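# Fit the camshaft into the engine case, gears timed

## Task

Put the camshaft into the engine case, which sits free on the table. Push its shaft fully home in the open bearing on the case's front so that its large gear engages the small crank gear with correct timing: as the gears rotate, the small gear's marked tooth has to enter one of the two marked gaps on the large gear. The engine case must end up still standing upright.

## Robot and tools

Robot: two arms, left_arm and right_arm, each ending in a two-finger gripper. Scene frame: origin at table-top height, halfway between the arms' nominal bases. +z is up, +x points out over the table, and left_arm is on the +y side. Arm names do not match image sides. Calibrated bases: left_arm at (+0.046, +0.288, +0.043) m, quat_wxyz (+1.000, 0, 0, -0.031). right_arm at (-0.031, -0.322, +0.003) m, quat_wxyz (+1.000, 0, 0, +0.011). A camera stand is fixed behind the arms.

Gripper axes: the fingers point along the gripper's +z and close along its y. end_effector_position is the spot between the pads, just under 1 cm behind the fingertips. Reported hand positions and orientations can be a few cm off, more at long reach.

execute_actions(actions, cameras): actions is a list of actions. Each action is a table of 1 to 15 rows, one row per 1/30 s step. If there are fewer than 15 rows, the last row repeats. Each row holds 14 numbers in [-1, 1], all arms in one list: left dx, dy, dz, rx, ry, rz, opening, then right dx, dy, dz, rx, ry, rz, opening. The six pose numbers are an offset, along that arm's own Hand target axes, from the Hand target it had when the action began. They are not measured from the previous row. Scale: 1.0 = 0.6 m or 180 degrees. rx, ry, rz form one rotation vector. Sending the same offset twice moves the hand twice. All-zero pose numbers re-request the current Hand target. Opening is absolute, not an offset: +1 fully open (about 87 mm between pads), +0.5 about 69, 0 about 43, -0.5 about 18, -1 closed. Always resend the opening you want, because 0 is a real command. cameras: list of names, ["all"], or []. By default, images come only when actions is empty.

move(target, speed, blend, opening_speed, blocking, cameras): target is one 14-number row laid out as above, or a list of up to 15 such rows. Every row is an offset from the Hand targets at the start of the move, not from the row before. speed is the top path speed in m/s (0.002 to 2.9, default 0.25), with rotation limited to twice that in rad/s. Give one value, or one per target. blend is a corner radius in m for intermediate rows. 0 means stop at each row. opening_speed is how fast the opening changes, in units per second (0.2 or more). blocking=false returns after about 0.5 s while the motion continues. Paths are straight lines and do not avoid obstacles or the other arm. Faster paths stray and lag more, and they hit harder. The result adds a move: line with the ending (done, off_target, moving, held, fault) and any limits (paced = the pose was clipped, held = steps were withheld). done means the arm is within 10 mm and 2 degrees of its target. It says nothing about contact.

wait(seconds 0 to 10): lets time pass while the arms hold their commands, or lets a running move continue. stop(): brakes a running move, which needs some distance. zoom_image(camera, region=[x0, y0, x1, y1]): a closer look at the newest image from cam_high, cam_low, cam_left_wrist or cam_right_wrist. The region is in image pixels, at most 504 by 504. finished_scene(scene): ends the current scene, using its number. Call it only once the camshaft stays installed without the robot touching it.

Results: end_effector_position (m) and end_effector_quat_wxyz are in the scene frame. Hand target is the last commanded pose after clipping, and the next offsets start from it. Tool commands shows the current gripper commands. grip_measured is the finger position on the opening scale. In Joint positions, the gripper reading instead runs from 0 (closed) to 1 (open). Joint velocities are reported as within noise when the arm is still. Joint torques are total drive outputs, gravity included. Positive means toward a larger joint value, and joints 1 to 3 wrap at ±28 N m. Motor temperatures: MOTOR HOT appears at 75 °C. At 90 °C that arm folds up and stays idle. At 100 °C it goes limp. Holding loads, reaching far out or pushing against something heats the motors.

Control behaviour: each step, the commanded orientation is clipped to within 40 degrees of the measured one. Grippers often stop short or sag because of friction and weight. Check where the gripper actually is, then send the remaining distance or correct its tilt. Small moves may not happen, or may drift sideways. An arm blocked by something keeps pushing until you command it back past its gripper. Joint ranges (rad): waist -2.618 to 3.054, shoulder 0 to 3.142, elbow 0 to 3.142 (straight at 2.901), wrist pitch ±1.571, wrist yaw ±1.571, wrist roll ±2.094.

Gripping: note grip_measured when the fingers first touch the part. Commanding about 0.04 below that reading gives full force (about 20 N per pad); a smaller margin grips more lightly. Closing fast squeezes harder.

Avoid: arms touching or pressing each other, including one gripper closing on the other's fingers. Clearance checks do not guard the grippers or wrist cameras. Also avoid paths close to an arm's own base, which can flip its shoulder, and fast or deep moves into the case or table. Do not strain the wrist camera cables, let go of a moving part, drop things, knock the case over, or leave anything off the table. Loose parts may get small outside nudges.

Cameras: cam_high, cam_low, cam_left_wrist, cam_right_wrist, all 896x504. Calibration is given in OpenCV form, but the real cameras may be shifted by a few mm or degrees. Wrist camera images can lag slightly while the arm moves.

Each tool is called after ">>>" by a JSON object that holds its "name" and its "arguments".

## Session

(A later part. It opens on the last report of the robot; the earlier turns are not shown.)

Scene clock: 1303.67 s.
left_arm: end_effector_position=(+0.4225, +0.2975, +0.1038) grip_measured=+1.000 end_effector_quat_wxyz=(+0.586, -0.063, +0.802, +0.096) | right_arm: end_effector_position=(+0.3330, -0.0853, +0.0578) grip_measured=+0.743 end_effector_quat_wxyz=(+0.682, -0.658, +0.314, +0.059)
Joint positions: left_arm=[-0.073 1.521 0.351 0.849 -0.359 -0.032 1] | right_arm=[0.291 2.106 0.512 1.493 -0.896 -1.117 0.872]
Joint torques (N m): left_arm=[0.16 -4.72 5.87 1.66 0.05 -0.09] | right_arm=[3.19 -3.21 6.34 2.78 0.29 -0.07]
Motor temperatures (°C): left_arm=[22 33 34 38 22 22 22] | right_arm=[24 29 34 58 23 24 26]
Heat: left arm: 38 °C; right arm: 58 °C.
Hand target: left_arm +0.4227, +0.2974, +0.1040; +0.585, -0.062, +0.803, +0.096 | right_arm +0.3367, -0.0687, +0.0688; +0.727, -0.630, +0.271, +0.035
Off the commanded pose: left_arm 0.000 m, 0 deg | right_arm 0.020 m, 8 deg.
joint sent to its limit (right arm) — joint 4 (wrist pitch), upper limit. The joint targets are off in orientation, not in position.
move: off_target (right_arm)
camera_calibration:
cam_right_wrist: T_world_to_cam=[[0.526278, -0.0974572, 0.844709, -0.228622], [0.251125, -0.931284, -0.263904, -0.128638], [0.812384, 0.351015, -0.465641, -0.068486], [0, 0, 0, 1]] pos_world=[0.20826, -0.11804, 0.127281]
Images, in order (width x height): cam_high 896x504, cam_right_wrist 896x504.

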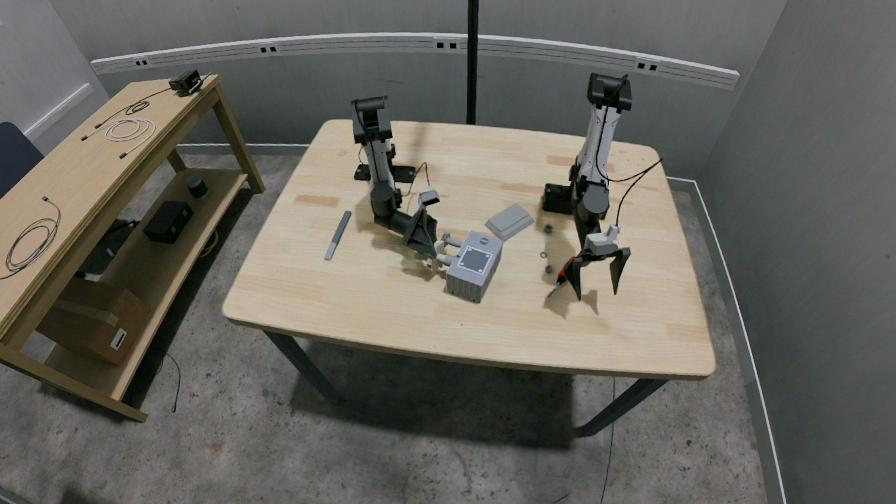

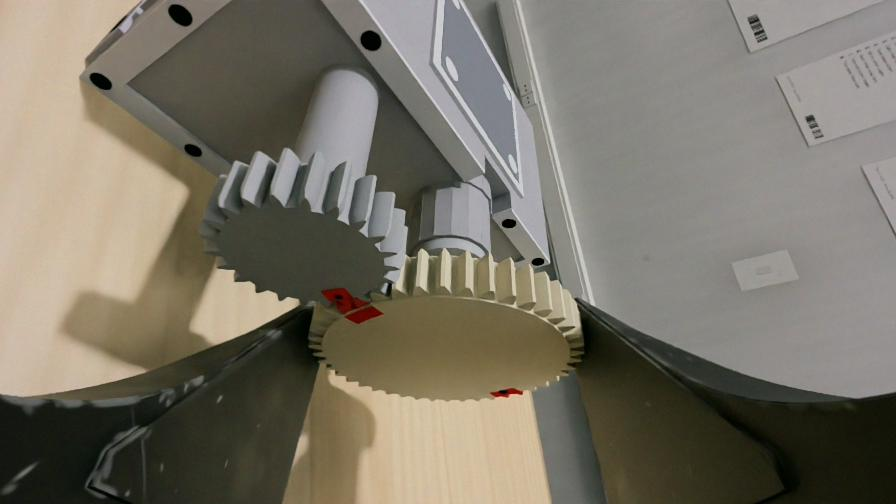

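>>> {"name": "move", "arguments": {"target": [0,0,0,0,0,0,1,0,0,-0.018,0,0,0,0.5], "speed": 0.05}}

>>> {"name": "move", "arguments": {"target": [[0,0,0,0,0,0,1,0,0,0,0,0,0,0.85],[0,0,0,0,0,0,1,0,0,0.0003,0,0,0,1.0]], "opening_speed": 0.25, "cameras": ["cam_right_wrist","cam_high"]}}

>>> {"name": "zoom_image", "arguments": {"camera": "cam_high", "region": [410, 225, 480, 285]}}

Scene clock: 1326.57 s.
left_arm: end_effector_position=(+0.4225, +0.2975, +0.1038) grip_measured=+1.000 end_effector_quat_wxyz=(+0.586, -0.063, +0.802, +0.096) | right_arm: end_effector_position=(+0.3331, -0.0855, +0.0579) grip_measured=+0.743 end_effector_quat_wxyz=(+0.682, -0.658, +0.313, +0.058)
Joint positions: left_arm=[-0.073 1.521 0.351 0.849 -0.359 -0.032 1] | right_arm=[0.29 2.106 0.512 1.493 -0.898 -1.12 0.872]
Joint torques (N m): left_arm=[0.2 -4.71 5.96 1.65 0.09 -0.09] | right_arm=[1.05 -4.23 3.96 2.79 0.01 -0.14]
Motor temperatures (°C): left_arm=[22 33 34 38 22 22 22] | right_arm=[24 28 34 59 23 24 26]
Heat: left arm: 38 °C; right arm: 59 °C.
Hand target: left_arm +0.4227, +0.2974, +0.1040; +0.585, -0.062, +0.803, +0.096 | right_arm +0.3329, -0.0787, +0.0682; +0.727, -0.630, +0.271, +0.035
Off the commanded pose: left_arm 0.000 m, 0 deg | right_arm 0.012 m, 8 deg.
joint sent to its limit (right arm) — joint 4 (wrist pitch), upper limit. The joint targets are off in orientation, not in position.
move: off_target (right_arm)

Scene clock: 1329.67 s.
left_arm: end_effector_position=(+0.4225, +0.2975, +0.1038) grip_measured=+1.000 end_effector_quat_wxyz=(+0.586, -0.063, +0.802, +0.096) | right_arm: end_effector_position=(+0.3334, -0.0838, +0.0572) grip_measured=+1.000 end_effector_quat_wxyz=(+0.682, -0.663, +0.305, +0.052)
Joint positions: left_arm=[-0.073 1.521 0.351 0.849 -0.359 -0.032 1] | right_arm=[0.295 2.113 0.517 1.493 -0.897 -1.145 1]
Joint torques (N m): left_arm=[0.18 -4.72 5.75 1.64 0.1 -0.09] | right_arm=[0.69 -4.68 3.67 2.79 -0.01 0.12]
Motor temperatures (°C): left_arm=[22 33 34 38 22 22 22] | right_arm=[24 28 34 59 23 24 26]
Heat: left arm: 38 °C; right arm: 59 °C.
Hand target: left_arm +0.4227, +0.2974, +0.1040; +0.585, -0.062, +0.803, +0.096 | right_arm +0.3329, -0.0786, +0.0681; +0.727, -0.630, +0.271, +0.035
Off the commanded pose: left_arm 0.000 m, 0 deg | right_arm 0.012 m, 8 deg.
joint sent to its limit (right arm) — joint 4 (wrist pitch), upper limit. The joint targets are off in orientation, not in position.
move: off_target (right_arm); target 2's new opening was sent with right_arm's hand 0.014 m and 8 deg from that target
camera_calibration:
cam_right_wrist: T_world_to_cam=[[0.506813, -0.0854408, 0.857812, -0.221417], [0.262717, -0.932432, -0.248092, -0.132386], [0.821048, 0.351098, -0.450122, -0.0732749], [0, 0, 0, 1]] pos_world=[0.207159, -0.116633, 0.124107]
Images, in order (width x height): cam_high 896x504, cam_right_wrist 896x504.

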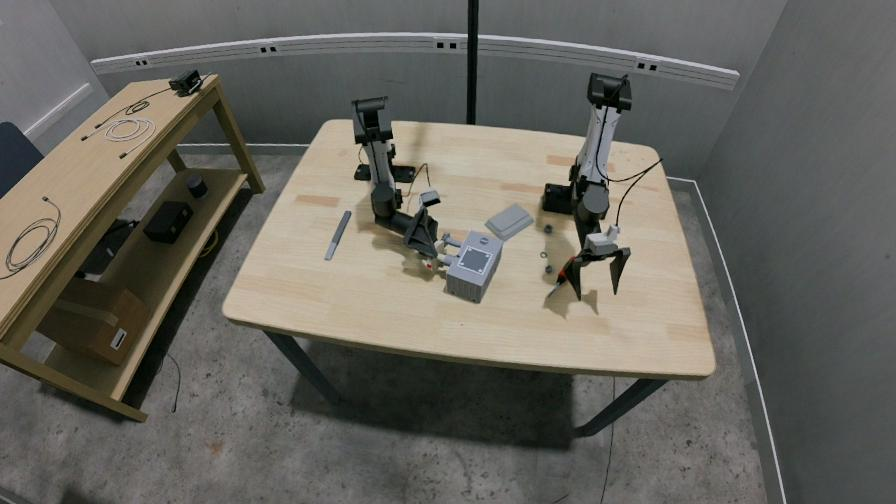

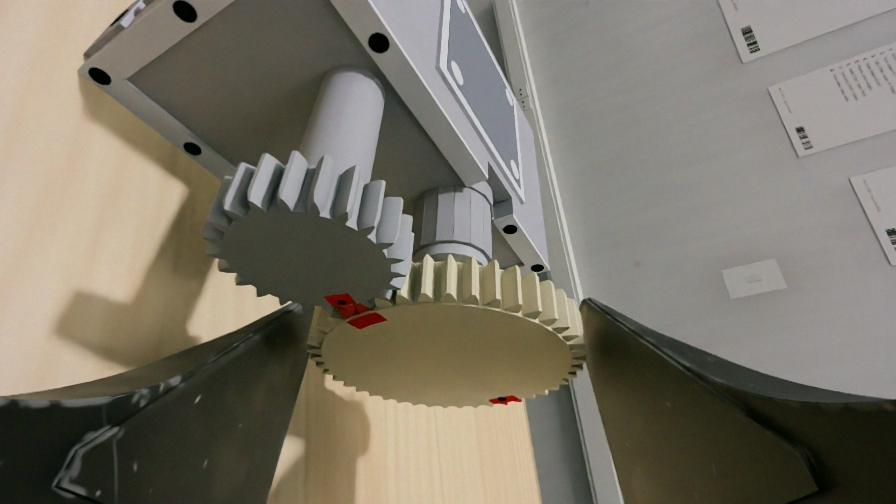

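Scaled by 7.200 from the camera's 896x504 image, which has a finer 1280x720 frame.

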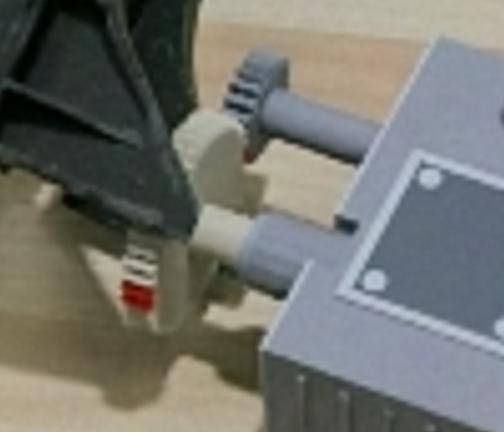

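>>> {"name": "move", "arguments": {"target": [[0,0,0,0,0,0,1,0,0,-0.06,0,0,0,1.0],[0,0,0,0,0,0,1,0,0,-0.16,0,0,0,1.0]], "speed": 0.08, "blend": [0.02,0], "cameras": ["cam_right_wrist","cam_high","cam_low"]}}

>>> {"name": "zoom_image", "arguments": {"camera": "cam_high", "region": [410, 225, 480, 285]}}

>>> {"name": "zoom_image", "arguments": {"camera": "cam_right_wrist", "region": [300, 160, 520, 340]}}

>>> {"name": "zoom_image", "arguments": {"camera": "cam_low", "region": [320, 200, 480, 310]}}

Scene clock: 1341.10 s.
left_arm: end_effector_position=(+0.4225, +0.2975, +0.1038) grip_measured=+1.000 end_effector_quat_wxyz=(+0.586, -0.063, +0.802, +0.096) | right_arm: end_effector_position=(+0.3026, -0.1657, +0.0579) grip_measured=+1.000 end_effector_quat_wxyz=(+0.682, -0.669, +0.290, +0.058)
Joint positions: left_arm=[-0.073 1.521 0.351 0.849 -0.359 -0.032 1] | right_arm=[-0.007 2.034 0.352 1.493 -1.227 -1.255 1]
Joint torques (N m): left_arm=[0.23 -4.88 6.01 1.65 0.1 -0.04] | right_arm=[-1.01 -3.85 0.77 2.55 -0.11 0.13]
Motor temperatures (°C): left_arm=[22 33 34 38 22 22 22] | right_arm=[24 28 33 59 23 24 25]
Heat: left arm: 38 °C; right arm: 59 °C.
Hand target: left_arm +0.4227, +0.2974, +0.1040; +0.585, -0.062, +0.803, +0.096 | right_arm +0.2994, -0.1683, +0.0624; +0.727, -0.630, +0.271, +0.035
Off the commanded pose: left_arm 0.000 m, 0 deg | right_arm 0.006 m, 8 deg.
joint sent to its limit (right arm) — joint 4 (wrist pitch), upper limit. The joint targets are off in orientation, not in position.
move: off_target (right_arm)
camera_calibration:
cam_right_wrist: T_world_to_cam=[[0.498252, -0.0663935, 0.864487, -0.208025], [0.295317, -0.92445, -0.241206, -0.209429], [0.815189, 0.375479, -0.441002, -0.0136049], [0, 0, 0, 1]] pos_world=[0.176588, -0.20231, 0.12332]
Images, in order (width x height): cam_high 896x504, cam_low 896x504, cam_right_wrist 896x504.

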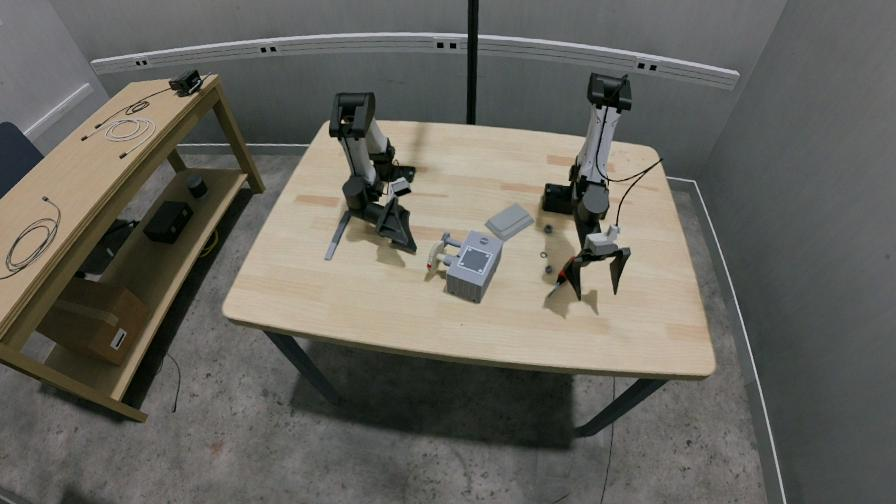

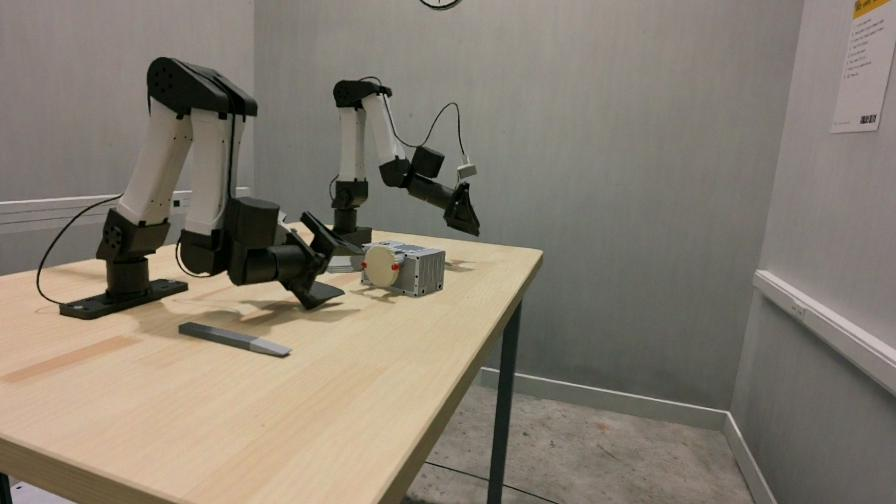

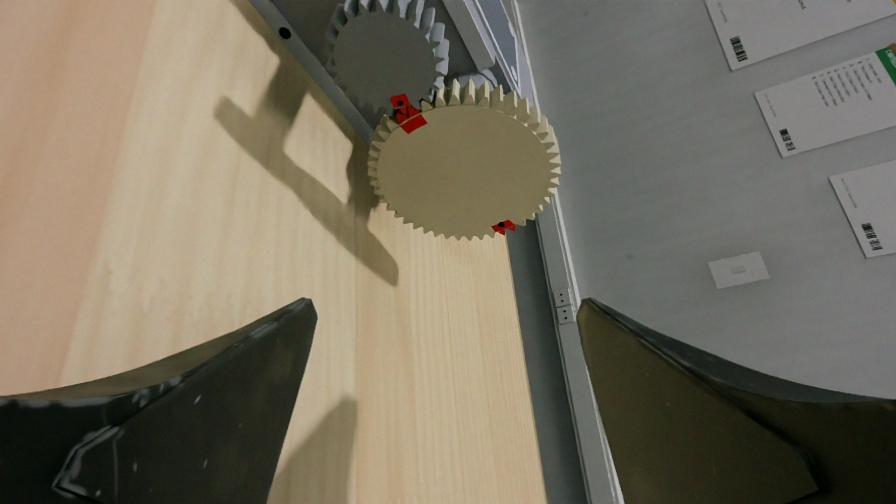

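Scaled by 7.200 from the camera's 896x504 image, which has a finer 1280x720 frame.

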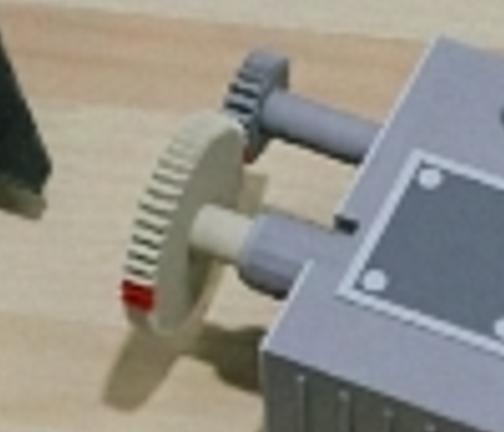

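Scaled by 2.291 from the camera's 896x504 image, which has a finer 1280x720 frame.

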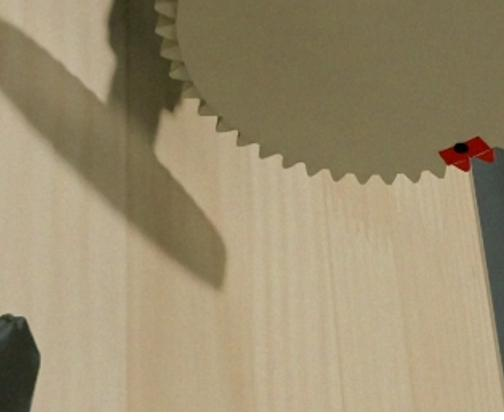

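Scaled by 3.150 from the camera's 896x504 image, which has a finer 1280x720 frame.

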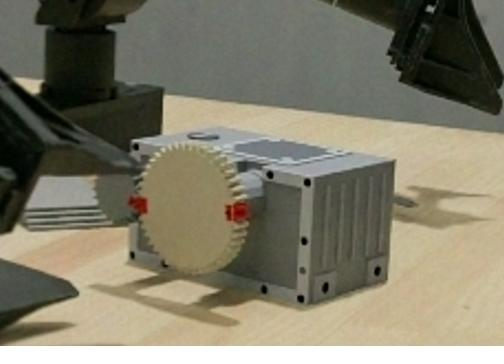

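>>> {"name": "zoom_image", "arguments": {"camera": "cam_right_wrist", "region": [360, 60, 460, 160]}}

>>> {"name": "zoom_image", "arguments": {"camera": "cam_high", "region": [425, 228, 465, 268]}}

Scaled by 5.040 from the camera's 896x504 image, which has a finer 1280x720 frame.

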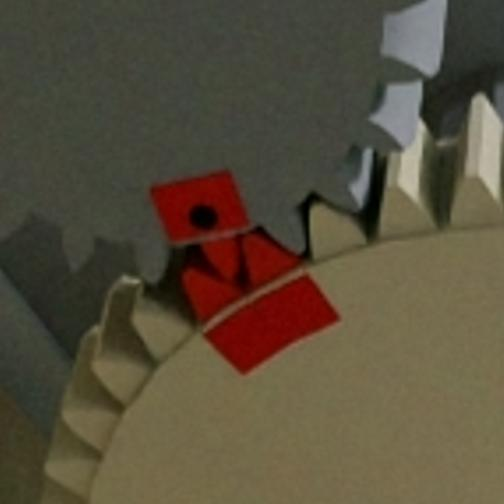

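Scaled by 12.600 from the camera's 896x504 image, which has a finer 1280x720 frame.

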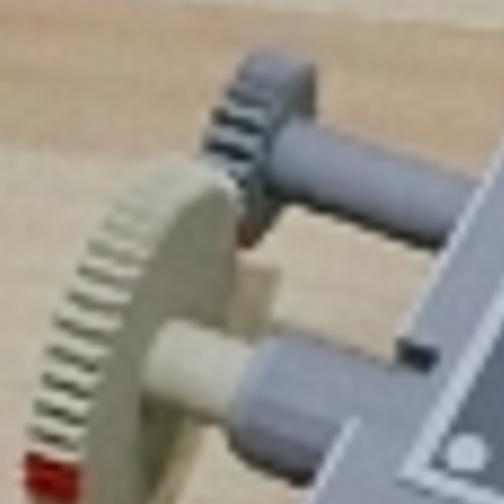

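>>> {"name": "finished_scene", "arguments": {"scene": 2}}

The scene is finished: the task was done.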